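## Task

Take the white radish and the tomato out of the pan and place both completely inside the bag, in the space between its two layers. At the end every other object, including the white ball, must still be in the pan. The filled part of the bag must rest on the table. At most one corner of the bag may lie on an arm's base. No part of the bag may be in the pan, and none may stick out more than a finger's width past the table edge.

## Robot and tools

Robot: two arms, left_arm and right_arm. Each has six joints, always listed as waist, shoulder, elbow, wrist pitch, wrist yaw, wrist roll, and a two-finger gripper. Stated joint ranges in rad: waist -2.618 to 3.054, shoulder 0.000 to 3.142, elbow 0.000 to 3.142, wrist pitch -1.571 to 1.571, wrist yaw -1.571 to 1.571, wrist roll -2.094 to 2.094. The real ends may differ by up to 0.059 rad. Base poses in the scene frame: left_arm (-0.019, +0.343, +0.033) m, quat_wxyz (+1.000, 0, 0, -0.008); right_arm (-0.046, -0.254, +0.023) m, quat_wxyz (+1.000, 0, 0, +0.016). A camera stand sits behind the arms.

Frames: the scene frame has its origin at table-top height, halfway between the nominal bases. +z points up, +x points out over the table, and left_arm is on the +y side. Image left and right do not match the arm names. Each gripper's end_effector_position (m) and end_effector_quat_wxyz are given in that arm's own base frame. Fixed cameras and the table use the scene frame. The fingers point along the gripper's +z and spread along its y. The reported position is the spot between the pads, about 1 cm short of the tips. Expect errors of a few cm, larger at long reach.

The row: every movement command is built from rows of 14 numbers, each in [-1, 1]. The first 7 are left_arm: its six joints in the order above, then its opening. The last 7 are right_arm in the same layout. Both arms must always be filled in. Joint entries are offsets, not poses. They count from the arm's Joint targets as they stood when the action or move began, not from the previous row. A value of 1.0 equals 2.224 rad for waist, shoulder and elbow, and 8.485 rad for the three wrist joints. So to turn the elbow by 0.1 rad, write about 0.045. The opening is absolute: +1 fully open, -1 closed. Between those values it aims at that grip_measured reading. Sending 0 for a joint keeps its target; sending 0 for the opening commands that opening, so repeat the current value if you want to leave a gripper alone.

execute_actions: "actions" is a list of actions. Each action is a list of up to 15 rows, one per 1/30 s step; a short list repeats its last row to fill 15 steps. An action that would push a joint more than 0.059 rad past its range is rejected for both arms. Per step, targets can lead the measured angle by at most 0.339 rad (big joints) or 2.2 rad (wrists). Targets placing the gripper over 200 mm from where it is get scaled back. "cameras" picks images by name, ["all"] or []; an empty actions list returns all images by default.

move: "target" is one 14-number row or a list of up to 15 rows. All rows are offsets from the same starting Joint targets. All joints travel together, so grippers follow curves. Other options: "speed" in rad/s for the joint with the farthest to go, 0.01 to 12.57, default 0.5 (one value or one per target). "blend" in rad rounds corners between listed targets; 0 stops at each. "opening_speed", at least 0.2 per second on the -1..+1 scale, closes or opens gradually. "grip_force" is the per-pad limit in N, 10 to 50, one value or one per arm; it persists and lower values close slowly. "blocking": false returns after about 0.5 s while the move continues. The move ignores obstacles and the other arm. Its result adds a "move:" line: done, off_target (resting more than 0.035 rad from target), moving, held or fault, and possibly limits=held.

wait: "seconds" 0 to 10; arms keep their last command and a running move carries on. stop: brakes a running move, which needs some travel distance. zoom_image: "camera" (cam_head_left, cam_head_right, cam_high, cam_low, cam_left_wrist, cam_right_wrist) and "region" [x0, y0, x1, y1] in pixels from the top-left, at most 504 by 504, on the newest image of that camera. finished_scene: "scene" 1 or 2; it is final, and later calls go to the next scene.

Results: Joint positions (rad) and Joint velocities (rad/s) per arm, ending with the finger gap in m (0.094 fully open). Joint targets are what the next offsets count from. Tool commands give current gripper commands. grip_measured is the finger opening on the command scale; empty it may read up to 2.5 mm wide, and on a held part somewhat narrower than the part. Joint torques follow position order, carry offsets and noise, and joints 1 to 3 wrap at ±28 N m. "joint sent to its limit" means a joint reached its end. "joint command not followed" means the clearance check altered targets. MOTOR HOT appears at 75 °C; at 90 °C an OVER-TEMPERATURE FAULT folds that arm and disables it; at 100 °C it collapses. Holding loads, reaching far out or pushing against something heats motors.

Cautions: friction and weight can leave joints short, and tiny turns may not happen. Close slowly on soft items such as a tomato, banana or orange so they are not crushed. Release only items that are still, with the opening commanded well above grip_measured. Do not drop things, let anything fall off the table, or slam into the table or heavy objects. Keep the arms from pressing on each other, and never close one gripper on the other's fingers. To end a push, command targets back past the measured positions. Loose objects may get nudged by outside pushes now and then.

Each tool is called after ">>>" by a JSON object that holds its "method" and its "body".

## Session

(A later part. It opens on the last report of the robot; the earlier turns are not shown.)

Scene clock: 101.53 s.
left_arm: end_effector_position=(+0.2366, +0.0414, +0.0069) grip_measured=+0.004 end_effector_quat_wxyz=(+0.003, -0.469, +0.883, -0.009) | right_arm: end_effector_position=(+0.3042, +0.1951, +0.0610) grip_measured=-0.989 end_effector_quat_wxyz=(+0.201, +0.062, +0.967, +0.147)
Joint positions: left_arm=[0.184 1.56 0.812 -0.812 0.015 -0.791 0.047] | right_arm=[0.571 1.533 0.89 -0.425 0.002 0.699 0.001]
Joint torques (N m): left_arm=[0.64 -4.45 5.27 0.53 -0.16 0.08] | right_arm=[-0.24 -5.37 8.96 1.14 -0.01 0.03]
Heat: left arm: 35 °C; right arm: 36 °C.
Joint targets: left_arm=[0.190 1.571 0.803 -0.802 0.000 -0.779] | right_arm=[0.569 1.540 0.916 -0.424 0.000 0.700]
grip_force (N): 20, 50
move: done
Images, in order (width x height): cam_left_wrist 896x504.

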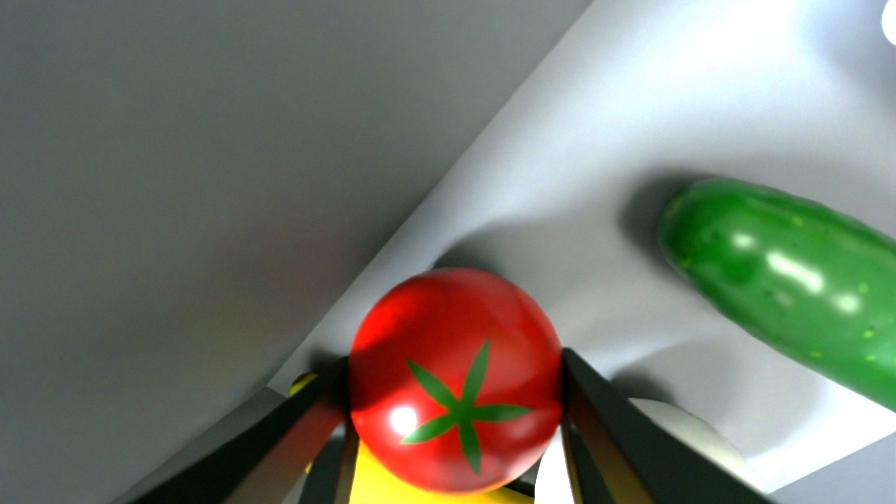

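>>> {"method": "move", "body": {"target": [[-0.0,-0.0394,0.3318,-0.0882,0,0,-0.4,-0.032,0.0204,0.0773,-0.0148,0,0,-1],[-0.2826,0.1664,0.1421,0.0885,0.1029,0.179,-0.4,-0.032,0.0204,0.0773,-0.0148,0,0,-1]], "speed": [0.5,0.7], "blend": [0.1,0], "cameras": ["all"]}}

>>> {"method": "zoom_image", "body": {"camera": "cam_low", "region": [340, 240, 520, 350]}}

Scene clock: 107.63 s.
left_arm: end_effector_position=(+0.3504, -0.3098, +0.0855) grip_measured=-0.002 end_effector_quat_wxyz=(+0.370, +0.590, +0.632, -0.340) | right_arm: end_effector_position=(+0.3361, +0.1847, +0.0923) grip_measured=-0.989 end_effector_quat_wxyz=(+0.207, +0.095, +0.963, +0.141)
Joint positions: left_arm=[-0.439 1.926 1.128 -0.06 0.857 0.727 0.047] | right_arm=[0.503 1.573 1.058 -0.551 0.002 0.699 0.001]
Joint torques (N m): left_arm=[0.27 -8.21 6.19 1.72 0.53 0.09] | right_arm=[-0.54 -5.46 9.52 1.15 -0.01 0.04]
Heat: left arm: 35 °C; right arm: 35 °C.
Joint targets: left_arm=[-0.438 1.941 1.120 -0.051 0.873 0.739] | right_arm=[0.497 1.586 1.089 -0.549 0.000 0.700]
grip_force (N): 20, 50
move: done

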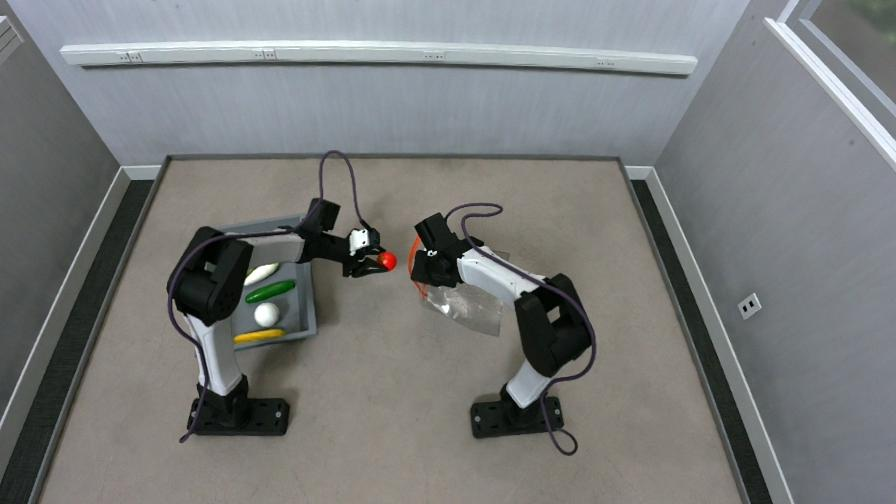

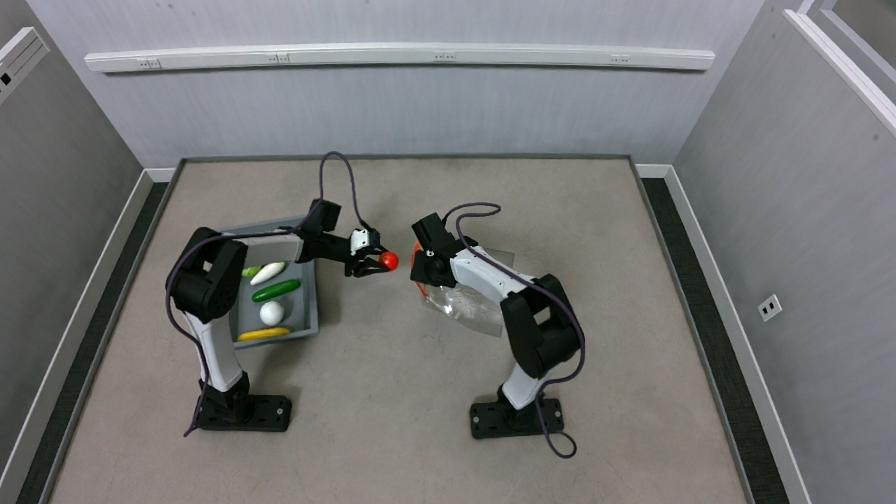

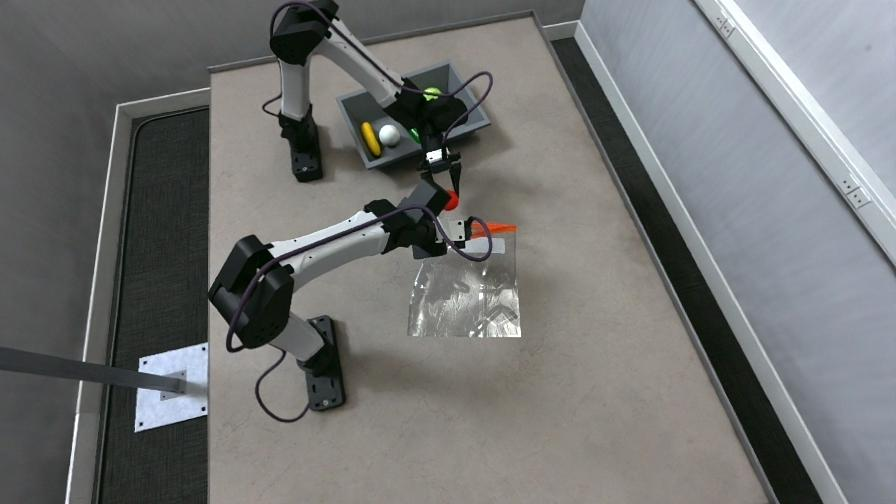

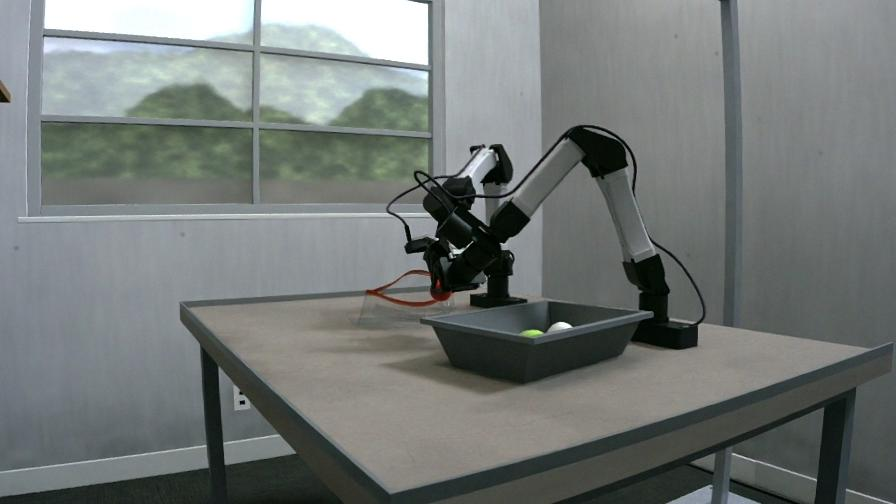

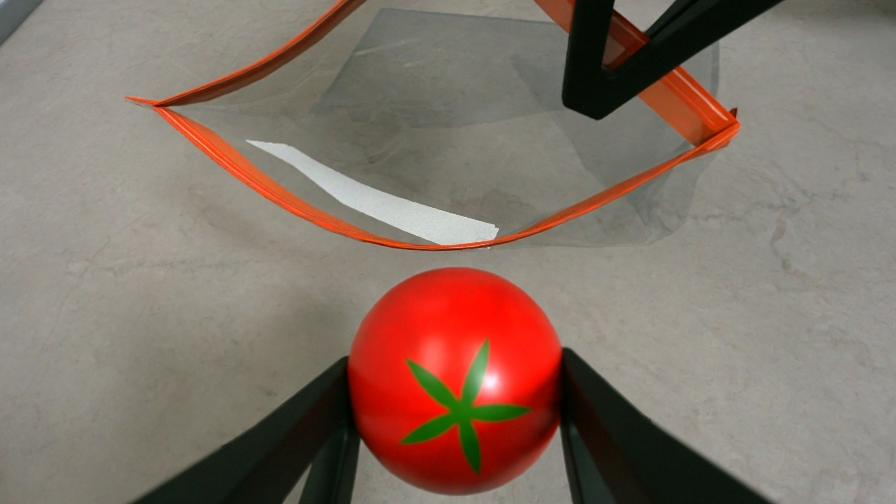

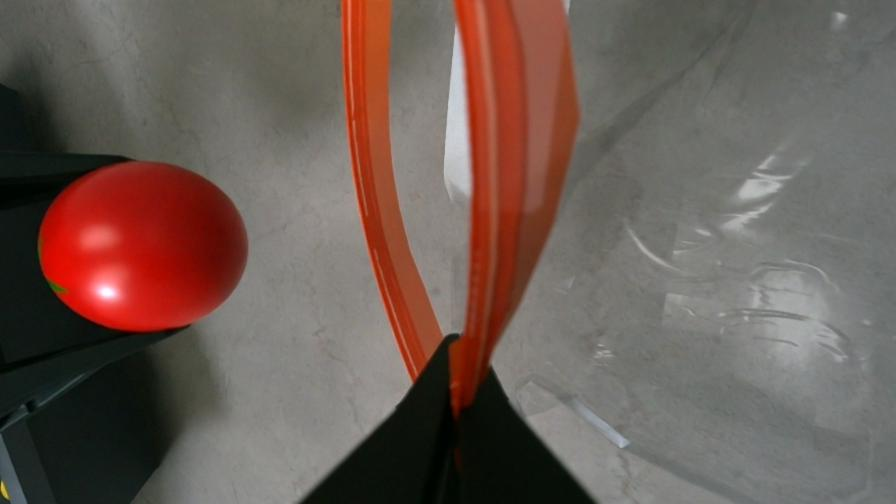

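Scaled by 2.800 from the camera's 896x504 image, which has a finer 1280x720 frame.

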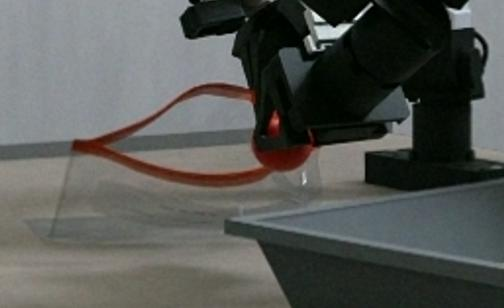

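>>> {"method": "move", "body": {"target": [-0.0525,0.1291,0.1569,-0.0074,0,0,-0.4,0,0,0,0,0,0,-1], "speed": 0.4, "cameras": ["cam_left_wrist","cam_low","cam_right_wrist"]}}

>>> {"method": "zoom_image", "body": {"camera": "cam_low", "region": [340, 240, 520, 350]}}

Scene clock: 110.47 s.
left_arm: end_effector_position=(+0.3712, -0.3841, +0.0577) grip_measured=-0.002 end_effector_quat_wxyz=(+0.348, +0.625, +0.597, -0.362) | right_arm: end_effector_position=(+0.3361, +0.1847, +0.0923) grip_measured=-0.989 end_effector_quat_wxyz=(+0.207, +0.095, +0.963, +0.141)
Joint positions: left_arm=[-0.553 2.207 1.445 -0.1 0.86 0.728 0.047] | right_arm=[0.503 1.573 1.058 -0.551 0.002 0.699 0.001]
Joint torques (N m): left_arm=[0.01 -10.07 9.51 1.47 0.51 0.05] | right_arm=[-0.55 -5.45 9.5 1.14 -0.01 0.04]
Heat: left arm: 35 °C; right arm: 35 °C.
Joint targets: left_arm=[-0.555 2.228 1.468 -0.114 0.873 0.739] | right_arm=[0.497 1.586 1.089 -0.549 0.000 0.700]
grip_force (N): 20, 50
move: done
Images, in order (width x height): cam_low 896x504, cam_left_wrist 896x504, cam_right_wrist 896x504.

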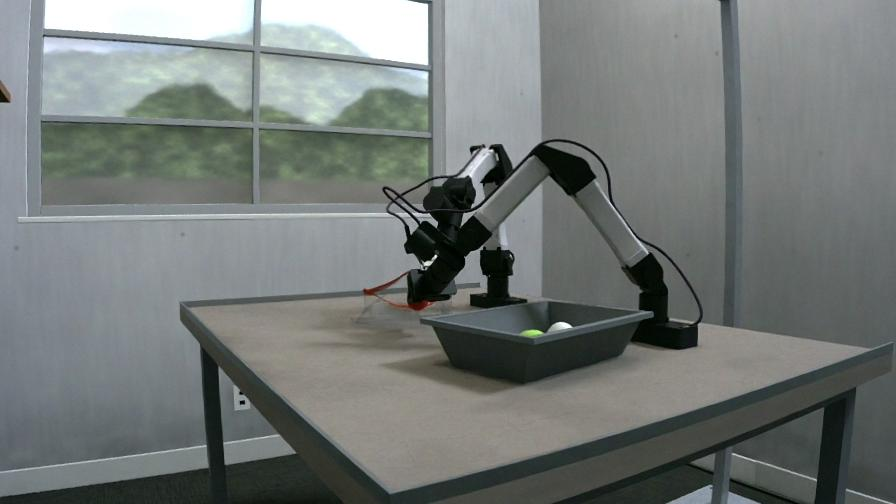

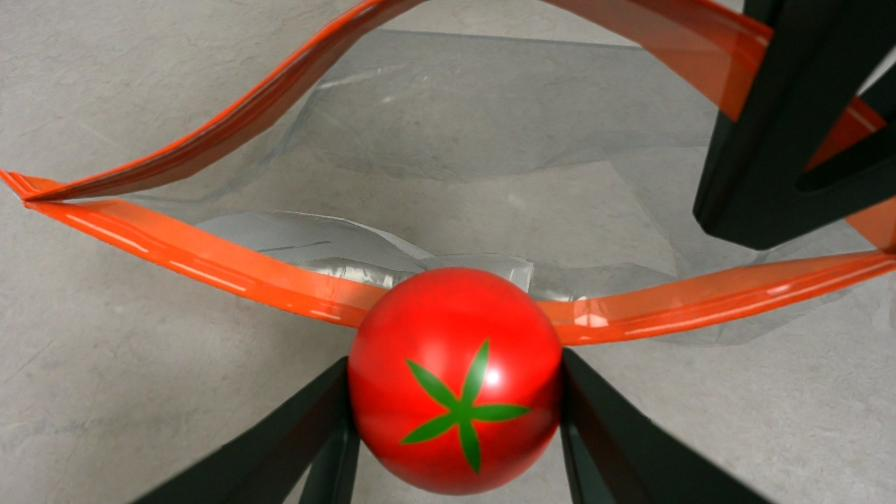

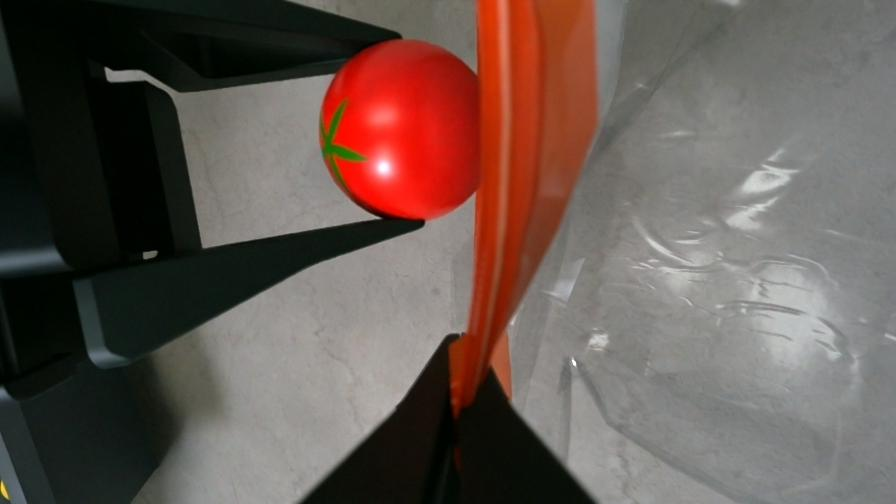

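Scaled by 2.800 from the camera's 896x504 image, which has a finer 1280x720 frame.

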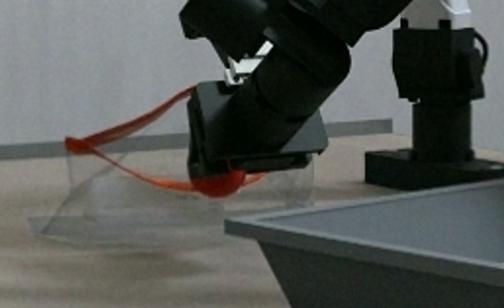

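>>> {"method": "move", "body": {"target": [[0.03,-0.0664,-0.0495,-0.0043,0,0,-0.4,0,-0.0103,0.0441,-0.0144,0,0,-1],[-0.0266,-0.0071,0.0632,-0.0183,-0.0104,-0.0046,-0.4,0,-0.0103,0.0441,-0.0144,0,0,-1]], "speed": 0.4, "cameras": ["cam_left_wrist","cam_low","cam_right_wrist"]}}

>>> {"method": "zoom_image", "body": {"camera": "cam_low", "region": [340, 240, 520, 350]}}

Scene clock: 114.07 s.
left_arm: end_effector_position=(+0.3662, -0.4111, +0.0908) grip_measured=-0.002 end_effector_quat_wxyz=(+0.338, +0.639, +0.596, -0.349) | right_arm: end_effector_position=(+0.3368, +0.1851, +0.1143) grip_measured=-0.989 end_effector_quat_wxyz=(+0.198, +0.095, +0.966, +0.135)
Joint positions: left_arm=[-0.614 2.19 1.585 -0.255 0.802 0.713 0.047] | right_arm=[0.503 1.573 1.158 -0.673 0.002 0.699 0.001]
Joint torques (N m): left_arm=[0.13 -10.22 9.95 1.46 0.2 -0.17] | right_arm=[-0.57 -7.53 9.42 1.11 -0.01 0.04]
Heat: left arm: 36 °C; right arm: 35 °C.
Joint targets: left_arm=[-0.615 2.213 1.609 -0.270 0.785 0.701] | right_arm=[0.497 1.563 1.187 -0.671 0.000 0.700]
grip_force (N): 20, 50
move: done
Images, in order (width x height): cam_low 896x504, cam_left_wrist 896x504, cam_right_wrist 896x504.

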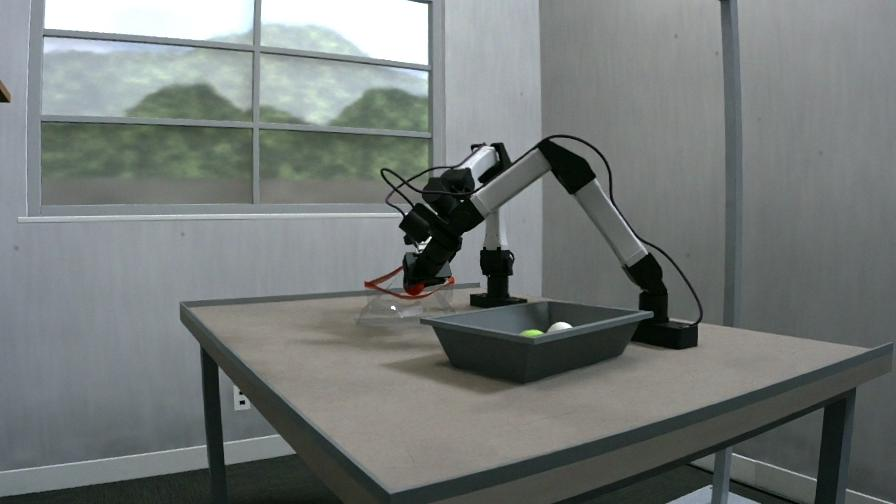

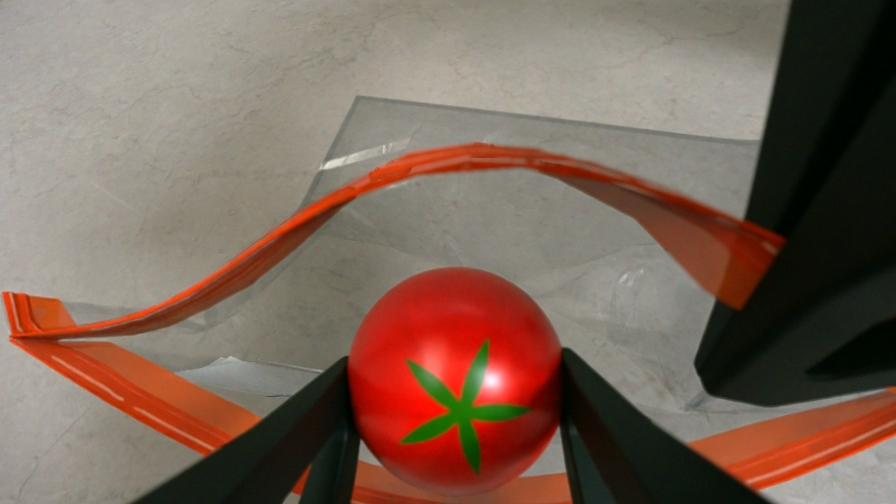

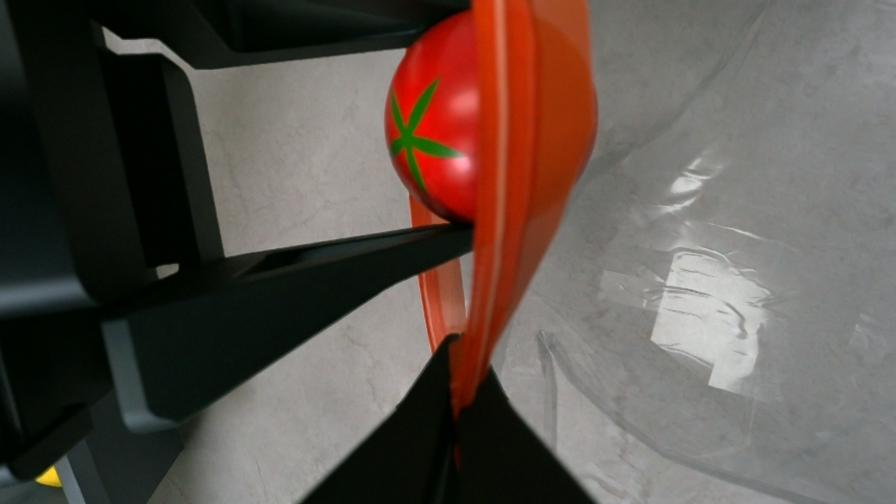

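Scaled by 2.800 from the camera's 896x504 image, which has a finer 1280x720 frame.

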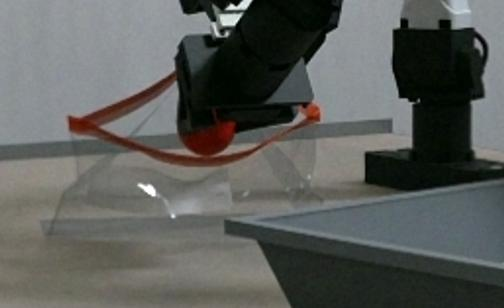

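>>> {"method": "move", "body": {"target": [-0.0252,0.0959,0.1151,-0.0049,-0.0103,-0.0056,-0.4,0,0,0,0,0,0,-1], "speed": 0.3, "cameras": ["cam_left_wrist","cam_low","cam_right_wrist"]}}

>>> {"method": "zoom_image", "body": {"camera": "cam_low", "region": [340, 240, 520, 350]}}

Scene clock: 115.90 s.
left_arm: end_effector_position=(+0.3920, -0.4535, +0.0562) grip_measured=-0.002 end_effector_quat_wxyz=(+0.326, +0.639, +0.615, -0.328) | right_arm: end_effector_position=(+0.3371, +0.1837, +0.1141) grip_measured=-0.989 end_effector_quat_wxyz=(+0.198, +0.098, +0.966, +0.134)
Joint positions: left_arm=[-0.667 2.402 1.84 -0.297 0.715 0.666 0.047] | right_arm=[0.5 1.573 1.158 -0.675 0.003 0.702 0.001]
Joint torques (N m): left_arm=[-0.06 -11.66 10.26 1.56 0.18 -0.16] | right_arm=[-0.08 -7.53 9.42 1.12 -0.02 0.02]
Heat: left arm: 36 °C; right arm: 35 °C.
Joint targets: left_arm=[-0.670 2.426 1.865 -0.311 0.698 0.653] | right_arm=[0.497 1.563 1.187 -0.671 0.000 0.700]
grip_force (N): 20, 50
move: done
Images, in order (width x height): cam_low 896x504, cam_left_wrist 896x504, cam_right_wrist 896x504.

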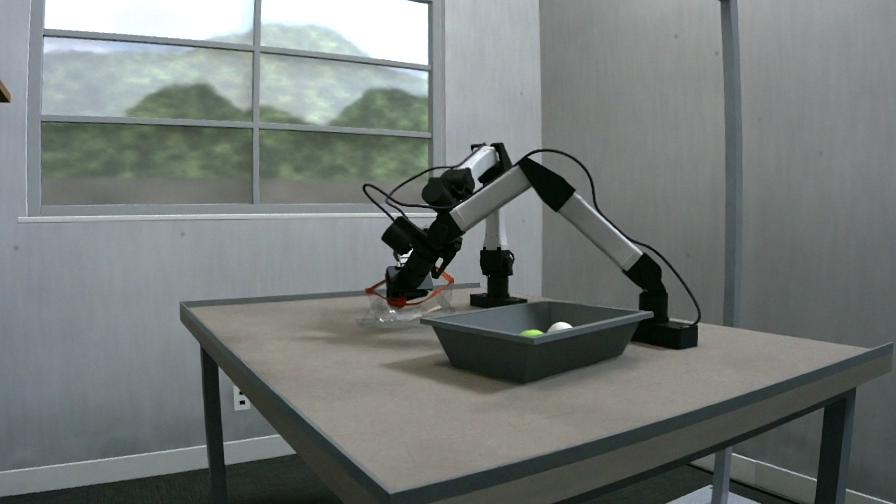

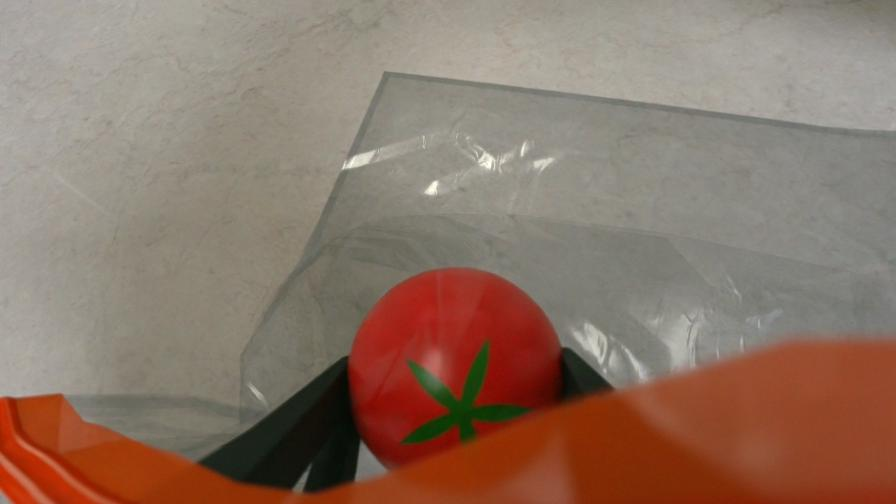

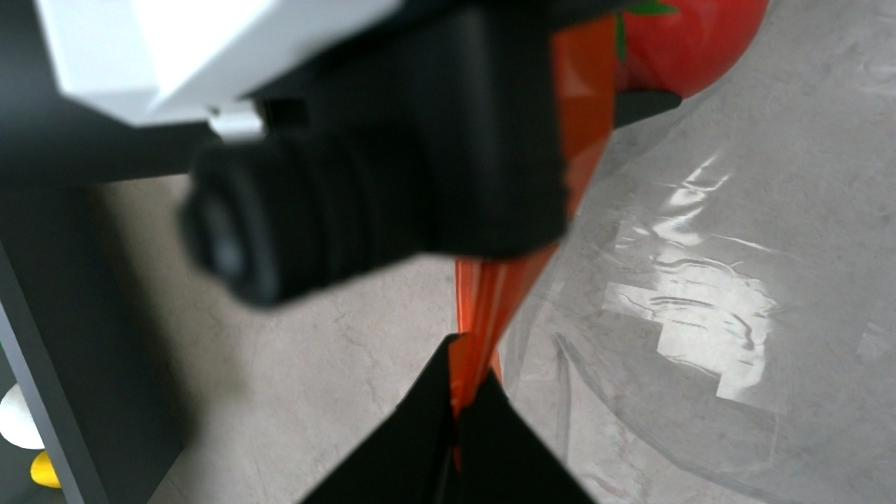

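Scaled by 2.800 from the camera's 896x504 image, which has a finer 1280x720 frame.

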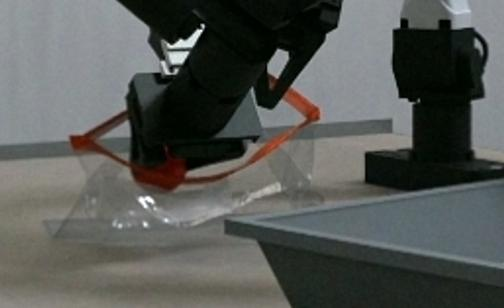

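>>> {"method": "move", "body": {"target": [-0.0122,0.0522,0.0427,0.0024,0,0,-0.4,0,0,0,0,0,0,-1], "speed": 0.25, "cameras": ["cam_left_wrist","cam_low","cam_right_wrist","cam_high"]}}

>>> {"method": "zoom_image", "body": {"camera": "cam_low", "region": [340, 240, 520, 350]}}

Scene clock: 117.47 s.
left_arm: end_effector_position=(+0.3911, -0.4734, +0.0252) grip_measured=-0.002 end_effector_quat_wxyz=(+0.313, +0.646, +0.611, -0.333) | right_arm: end_effector_position=(+0.3370, +0.1837, +0.1140) grip_measured=-0.989 end_effector_quat_wxyz=(+0.197, +0.098, +0.966, +0.134)
Joint positions: left_arm=[-0.694 2.519 1.938 -0.297 0.714 0.665 0.047] | right_arm=[0.5 1.573 1.158 -0.675 0.003 0.702 0.001]
Joint torques (N m): left_arm=[-0.1 -12.27 9.88 1.74 0.19 -0.16] | right_arm=[-0.25 -7.53 9.42 1.13 -0.02 0.01]
Heat: left arm: 37 °C; right arm: 35 °C.
Joint targets: left_arm=[-0.698 2.542 1.960 -0.291 0.698 0.653] | right_arm=[0.497 1.563 1.187 -0.671 0.000 0.700]
grip_force (N): 20, 50
move: done
Images, in order (width x height): cam_high 896x504, cam_low 896x504, cam_left_wrist 896x504, cam_right_wrist 896x504.

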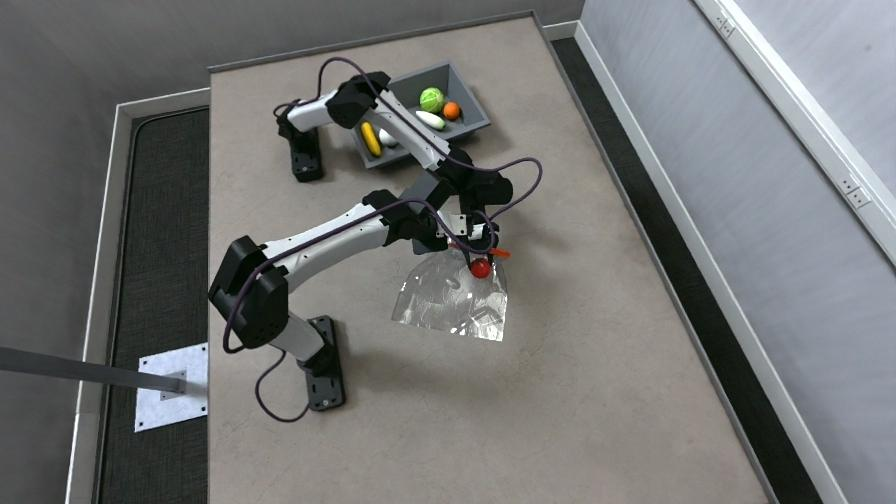

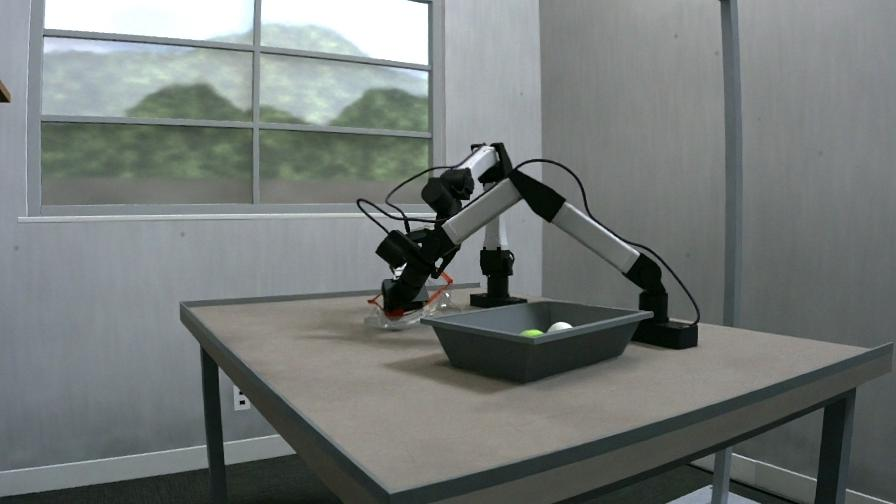

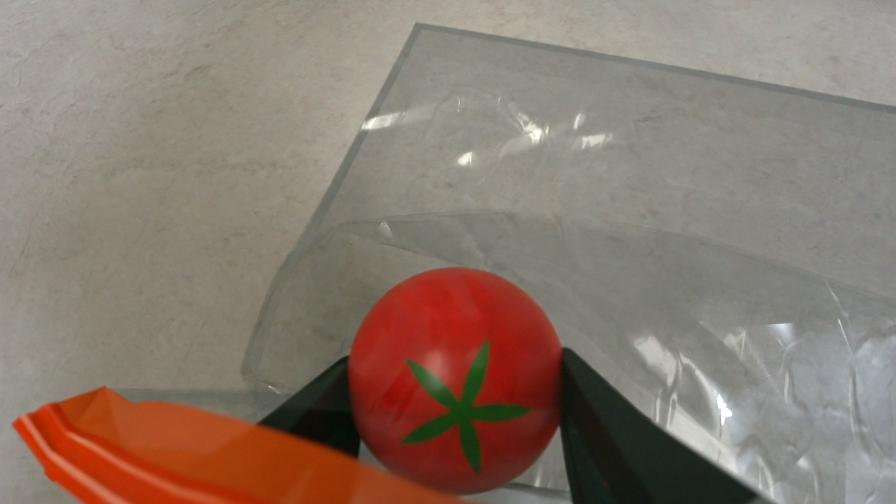

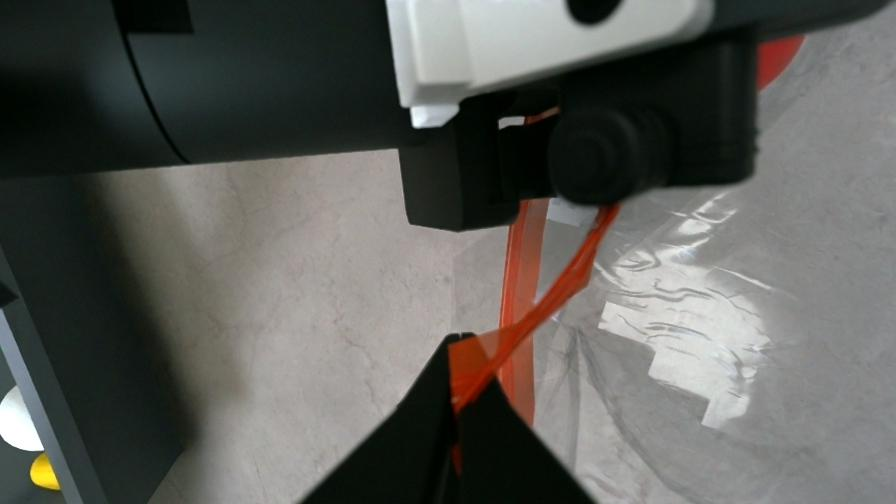

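Scaled by 2.800 from the camera's 896x504 image, which has a finer 1280x720 frame.

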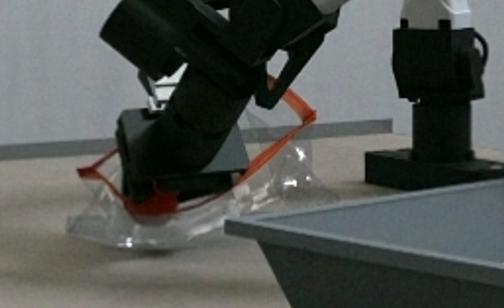

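>>> {"method": "move", "body": {"target": [[0,0,0,0,0,0,0.4,0,0,0,0,0,0,-1],[0.0306,-0.0907,-0.1052,0.0039,0,0,0.4,0,0,0,0,0,0,-1],[0.0737,-0.2046,-0.2001,-0.0011,0,0,0.4,0,0,0,0,0,0,-1],[0.3543,-0.4031,-0.1812,-0.1203,-0.0823,-0.077,0.4,0,0,0,0,0,0,-1]], "speed": [0.3,0.3,0.4,0.9], "blend": [0,0.02,0.05,0], "opening_speed": 0.6, "cameras": ["all"]}}

>>> {"method": "zoom_image", "body": {"camera": "cam_low", "region": [340, 240, 520, 350]}}

Scene clock: 123.40 s.
left_arm: end_effector_position=(+0.3303, +0.0269, +0.1613) grip_measured=+0.398 end_effector_quat_wxyz=(+0.076, -0.038, +0.996, -0.004) | right_arm: end_effector_position=(+0.3370, +0.1837, +0.1140) grip_measured=-0.989 end_effector_quat_wxyz=(+0.197, +0.098, +0.966, +0.134)
Joint positions: left_arm=[0.089 1.66 1.539 -1.298 0.015 0.013 0.066] | right_arm=[0.5 1.573 1.158 -0.675 0.003 0.702 0.001]
Joint torques (N m): left_arm=[0.32 -8.28 9.03 0.62 -0.13 -0.14] | right_arm=[-0.25 -7.54 9.42 1.13 -0.02 0.01]
Heat: left arm: 38 °C; right arm: 35 °C.
Joint targets: left_arm=[0.090 1.645 1.557 -1.312 -0.001 0.000] | right_arm=[0.497 1.563 1.187 -0.671 0.000 0.700]
grip_force (N): 20, 50
move: done

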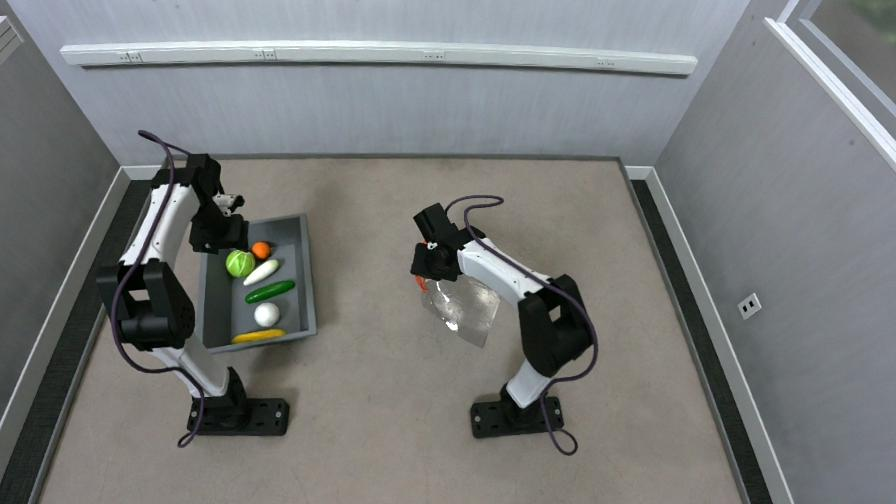

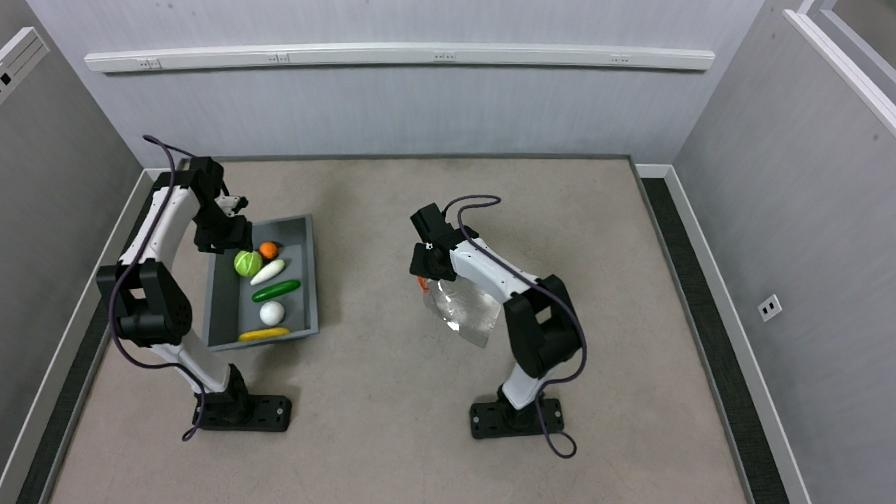

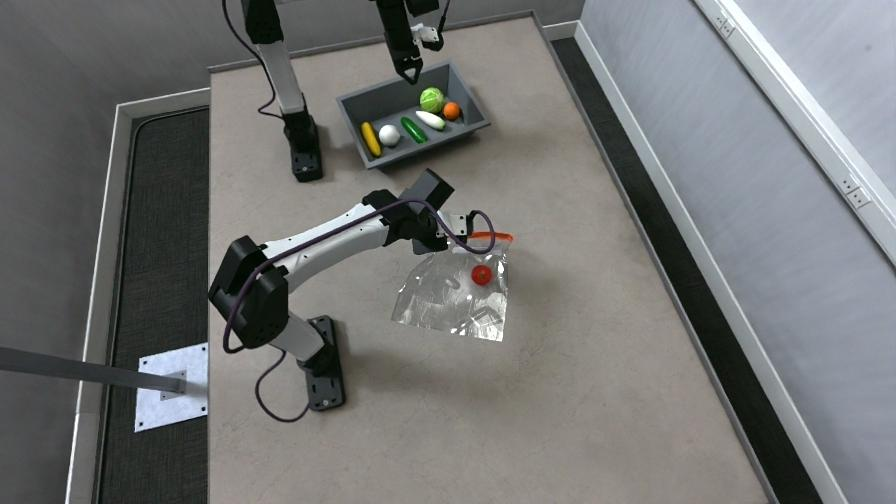

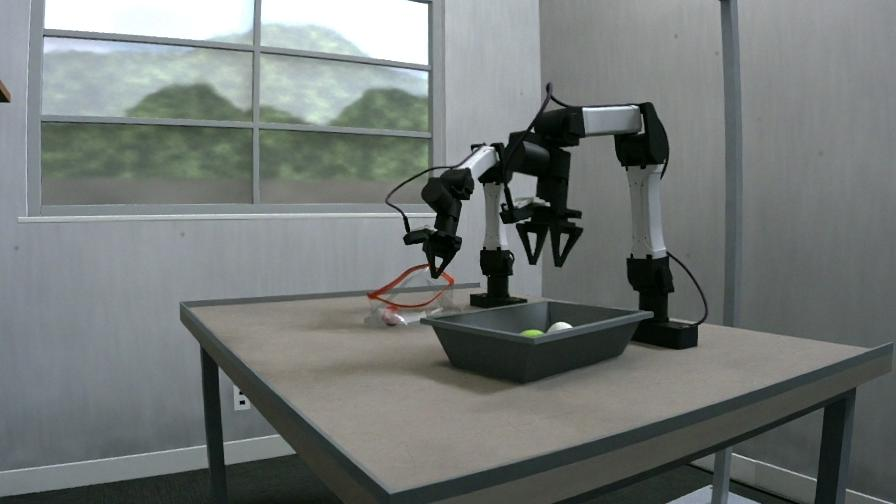

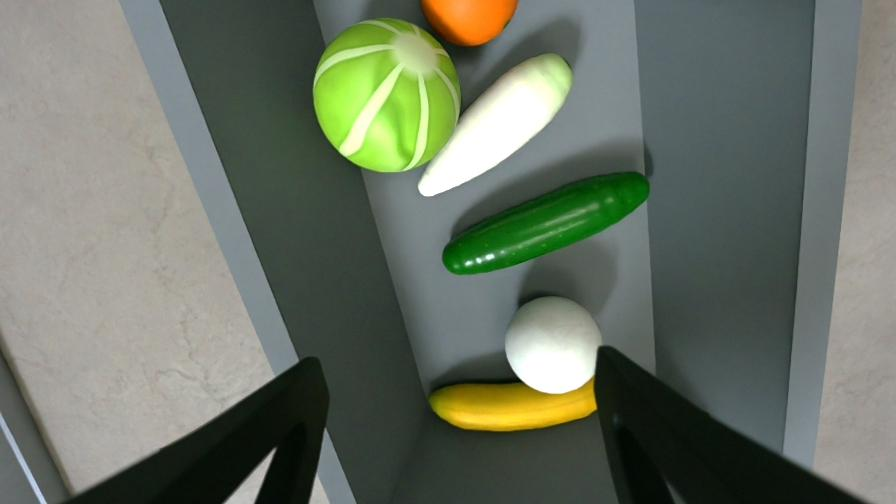

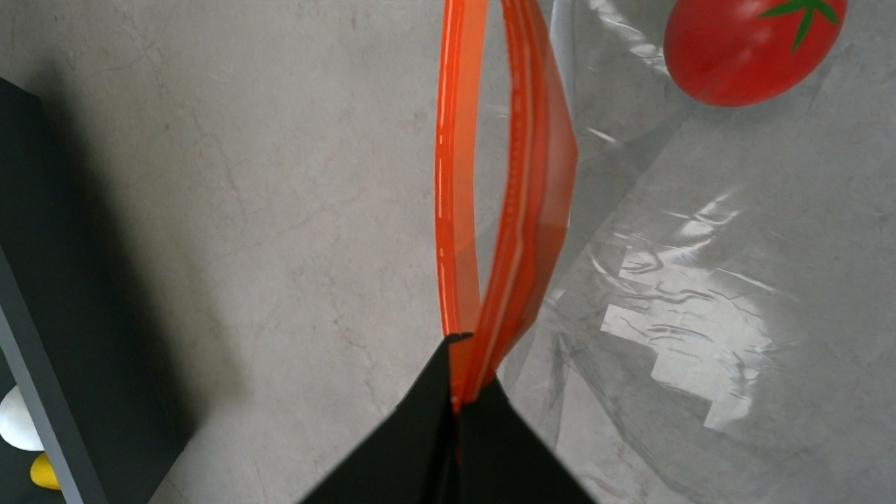

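Scaled by 2.800 from the camera's 896x504 image, which has a finer 1280x720 frame.

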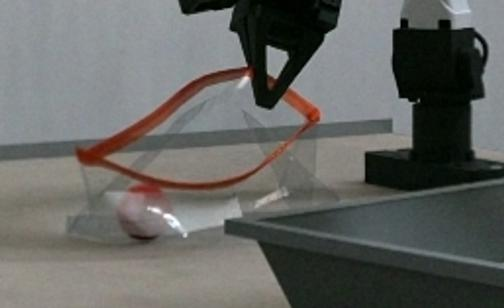

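>>> {"method": "move", "body": {"target": [0.0647,0.0409,-0.1386,0.0633,0.0629,0.1192,0.4,0,0,0,0,0,0,-1], "speed": 0.8, "cameras": ["cam_left_wrist","cam_high"]}}

Scene clock: 127.40 s.
left_arm: end_effector_position=(+0.3876, +0.0018, +0.1057) grip_measured=+0.398 end_effector_quat_wxyz=(+0.274, +0.397, +0.869, -0.116) | right_arm: end_effector_position=(+0.3370, +0.1837, +0.1140) grip_measured=-0.989 end_effector_quat_wxyz=(+0.197, +0.098, +0.966, +0.134)
Joint positions: left_arm=[0.229 1.722 1.26 -0.783 0.518 0.998 0.066] | right_arm=[0.5 1.573 1.158 -0.675 0.003 0.702 0.001]
Joint torques (N m): left_arm=[0.62 -6.72 6.35 1.14 0.47 0.07] | right_arm=[-0.28 -7.54 9.4 1.13 -0.02 0.02]
Heat: left arm: 37 °C; right arm: 35 °C.
Joint targets: left_arm=[0.234 1.736 1.249 -0.774 0.533 1.011] | right_arm=[0.497 1.563 1.187 -0.671 0.000 0.700]
grip_force (N): 20, 50
move: done
Images, in order (width x height): cam_high 896x504, cam_left_wrist 896x504.

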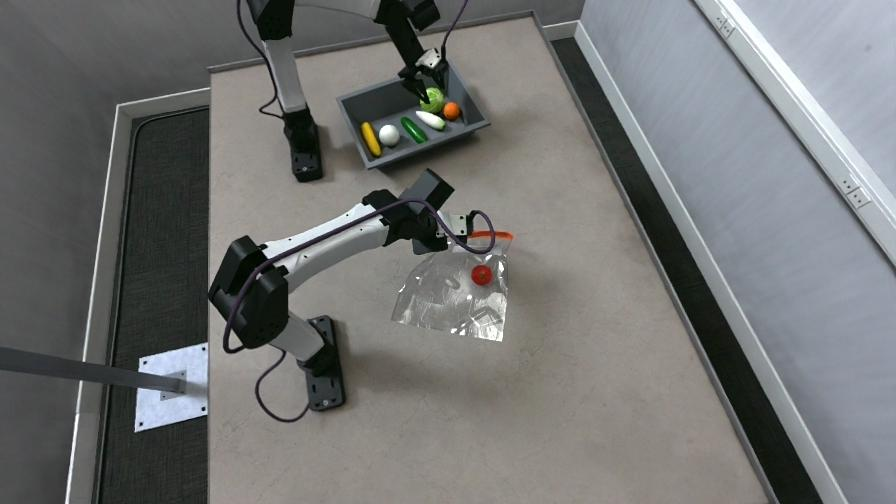

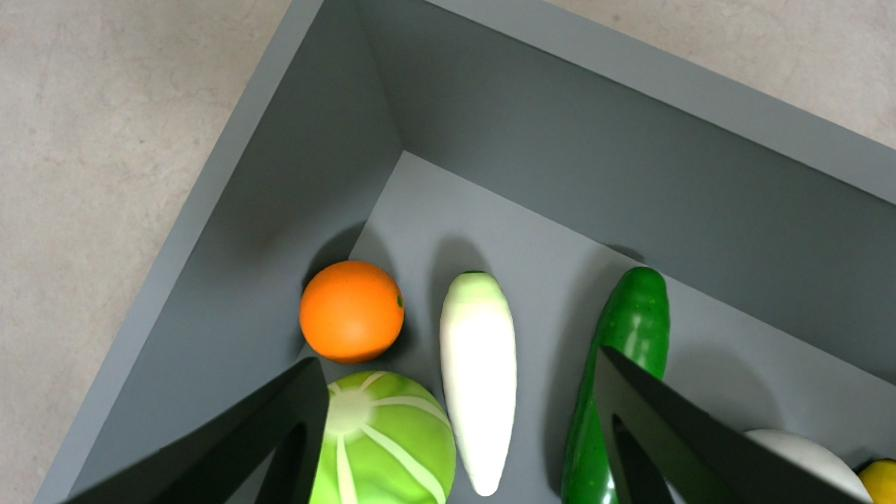

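>>> {"method": "move", "body": {"target": [0,0.0644,-0.0955,0.0418,0,0,0.0,0,0,0,0,0,0,-1], "speed": 0.35, "cameras": ["cam_left_wrist","cam_high"]}}

Scene clock: 130.40 s.
left_arm: end_effector_position=(+0.4007, -0.0011, +0.0300) grip_measured=+0.002 end_effector_quat_wxyz=(+0.304, +0.407, +0.854, -0.112) | right_arm: end_effector_position=(+0.3370, +0.1837, +0.1140) grip_measured=-0.989 end_effector_quat_wxyz=(+0.197, +0.098, +0.966, +0.134)
Joint positions: left_arm=[0.227 1.846 1.058 -0.4 0.551 1.007 0.047] | right_arm=[0.5 1.573 1.158 -0.675 0.003 0.702 0.001]
Joint torques (N m): left_arm=[0.81 -5.79 4.51 0.93 0.17 -0.02] | right_arm=[-0.27 -7.53 9.42 1.13 -0.02 0.01]
Heat: left arm: 37 °C; right arm: 35 °C.
Joint targets: left_arm=[0.234 1.880 1.036 -0.420 0.533 1.011] | right_arm=[0.497 1.563 1.187 -0.671 0.000 0.700]
grip_force (N): 20, 50
move: done
Images, in order (width x height): cam_high 896x504, cam_left_wrist 896x504.

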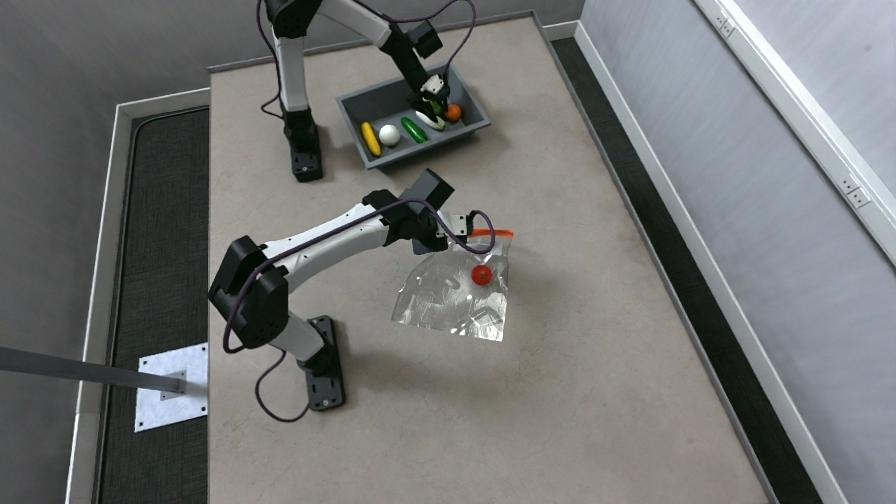

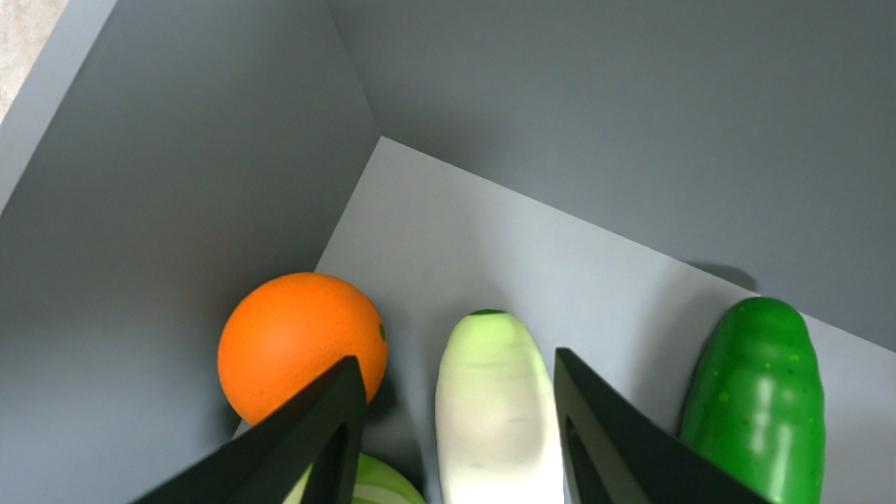

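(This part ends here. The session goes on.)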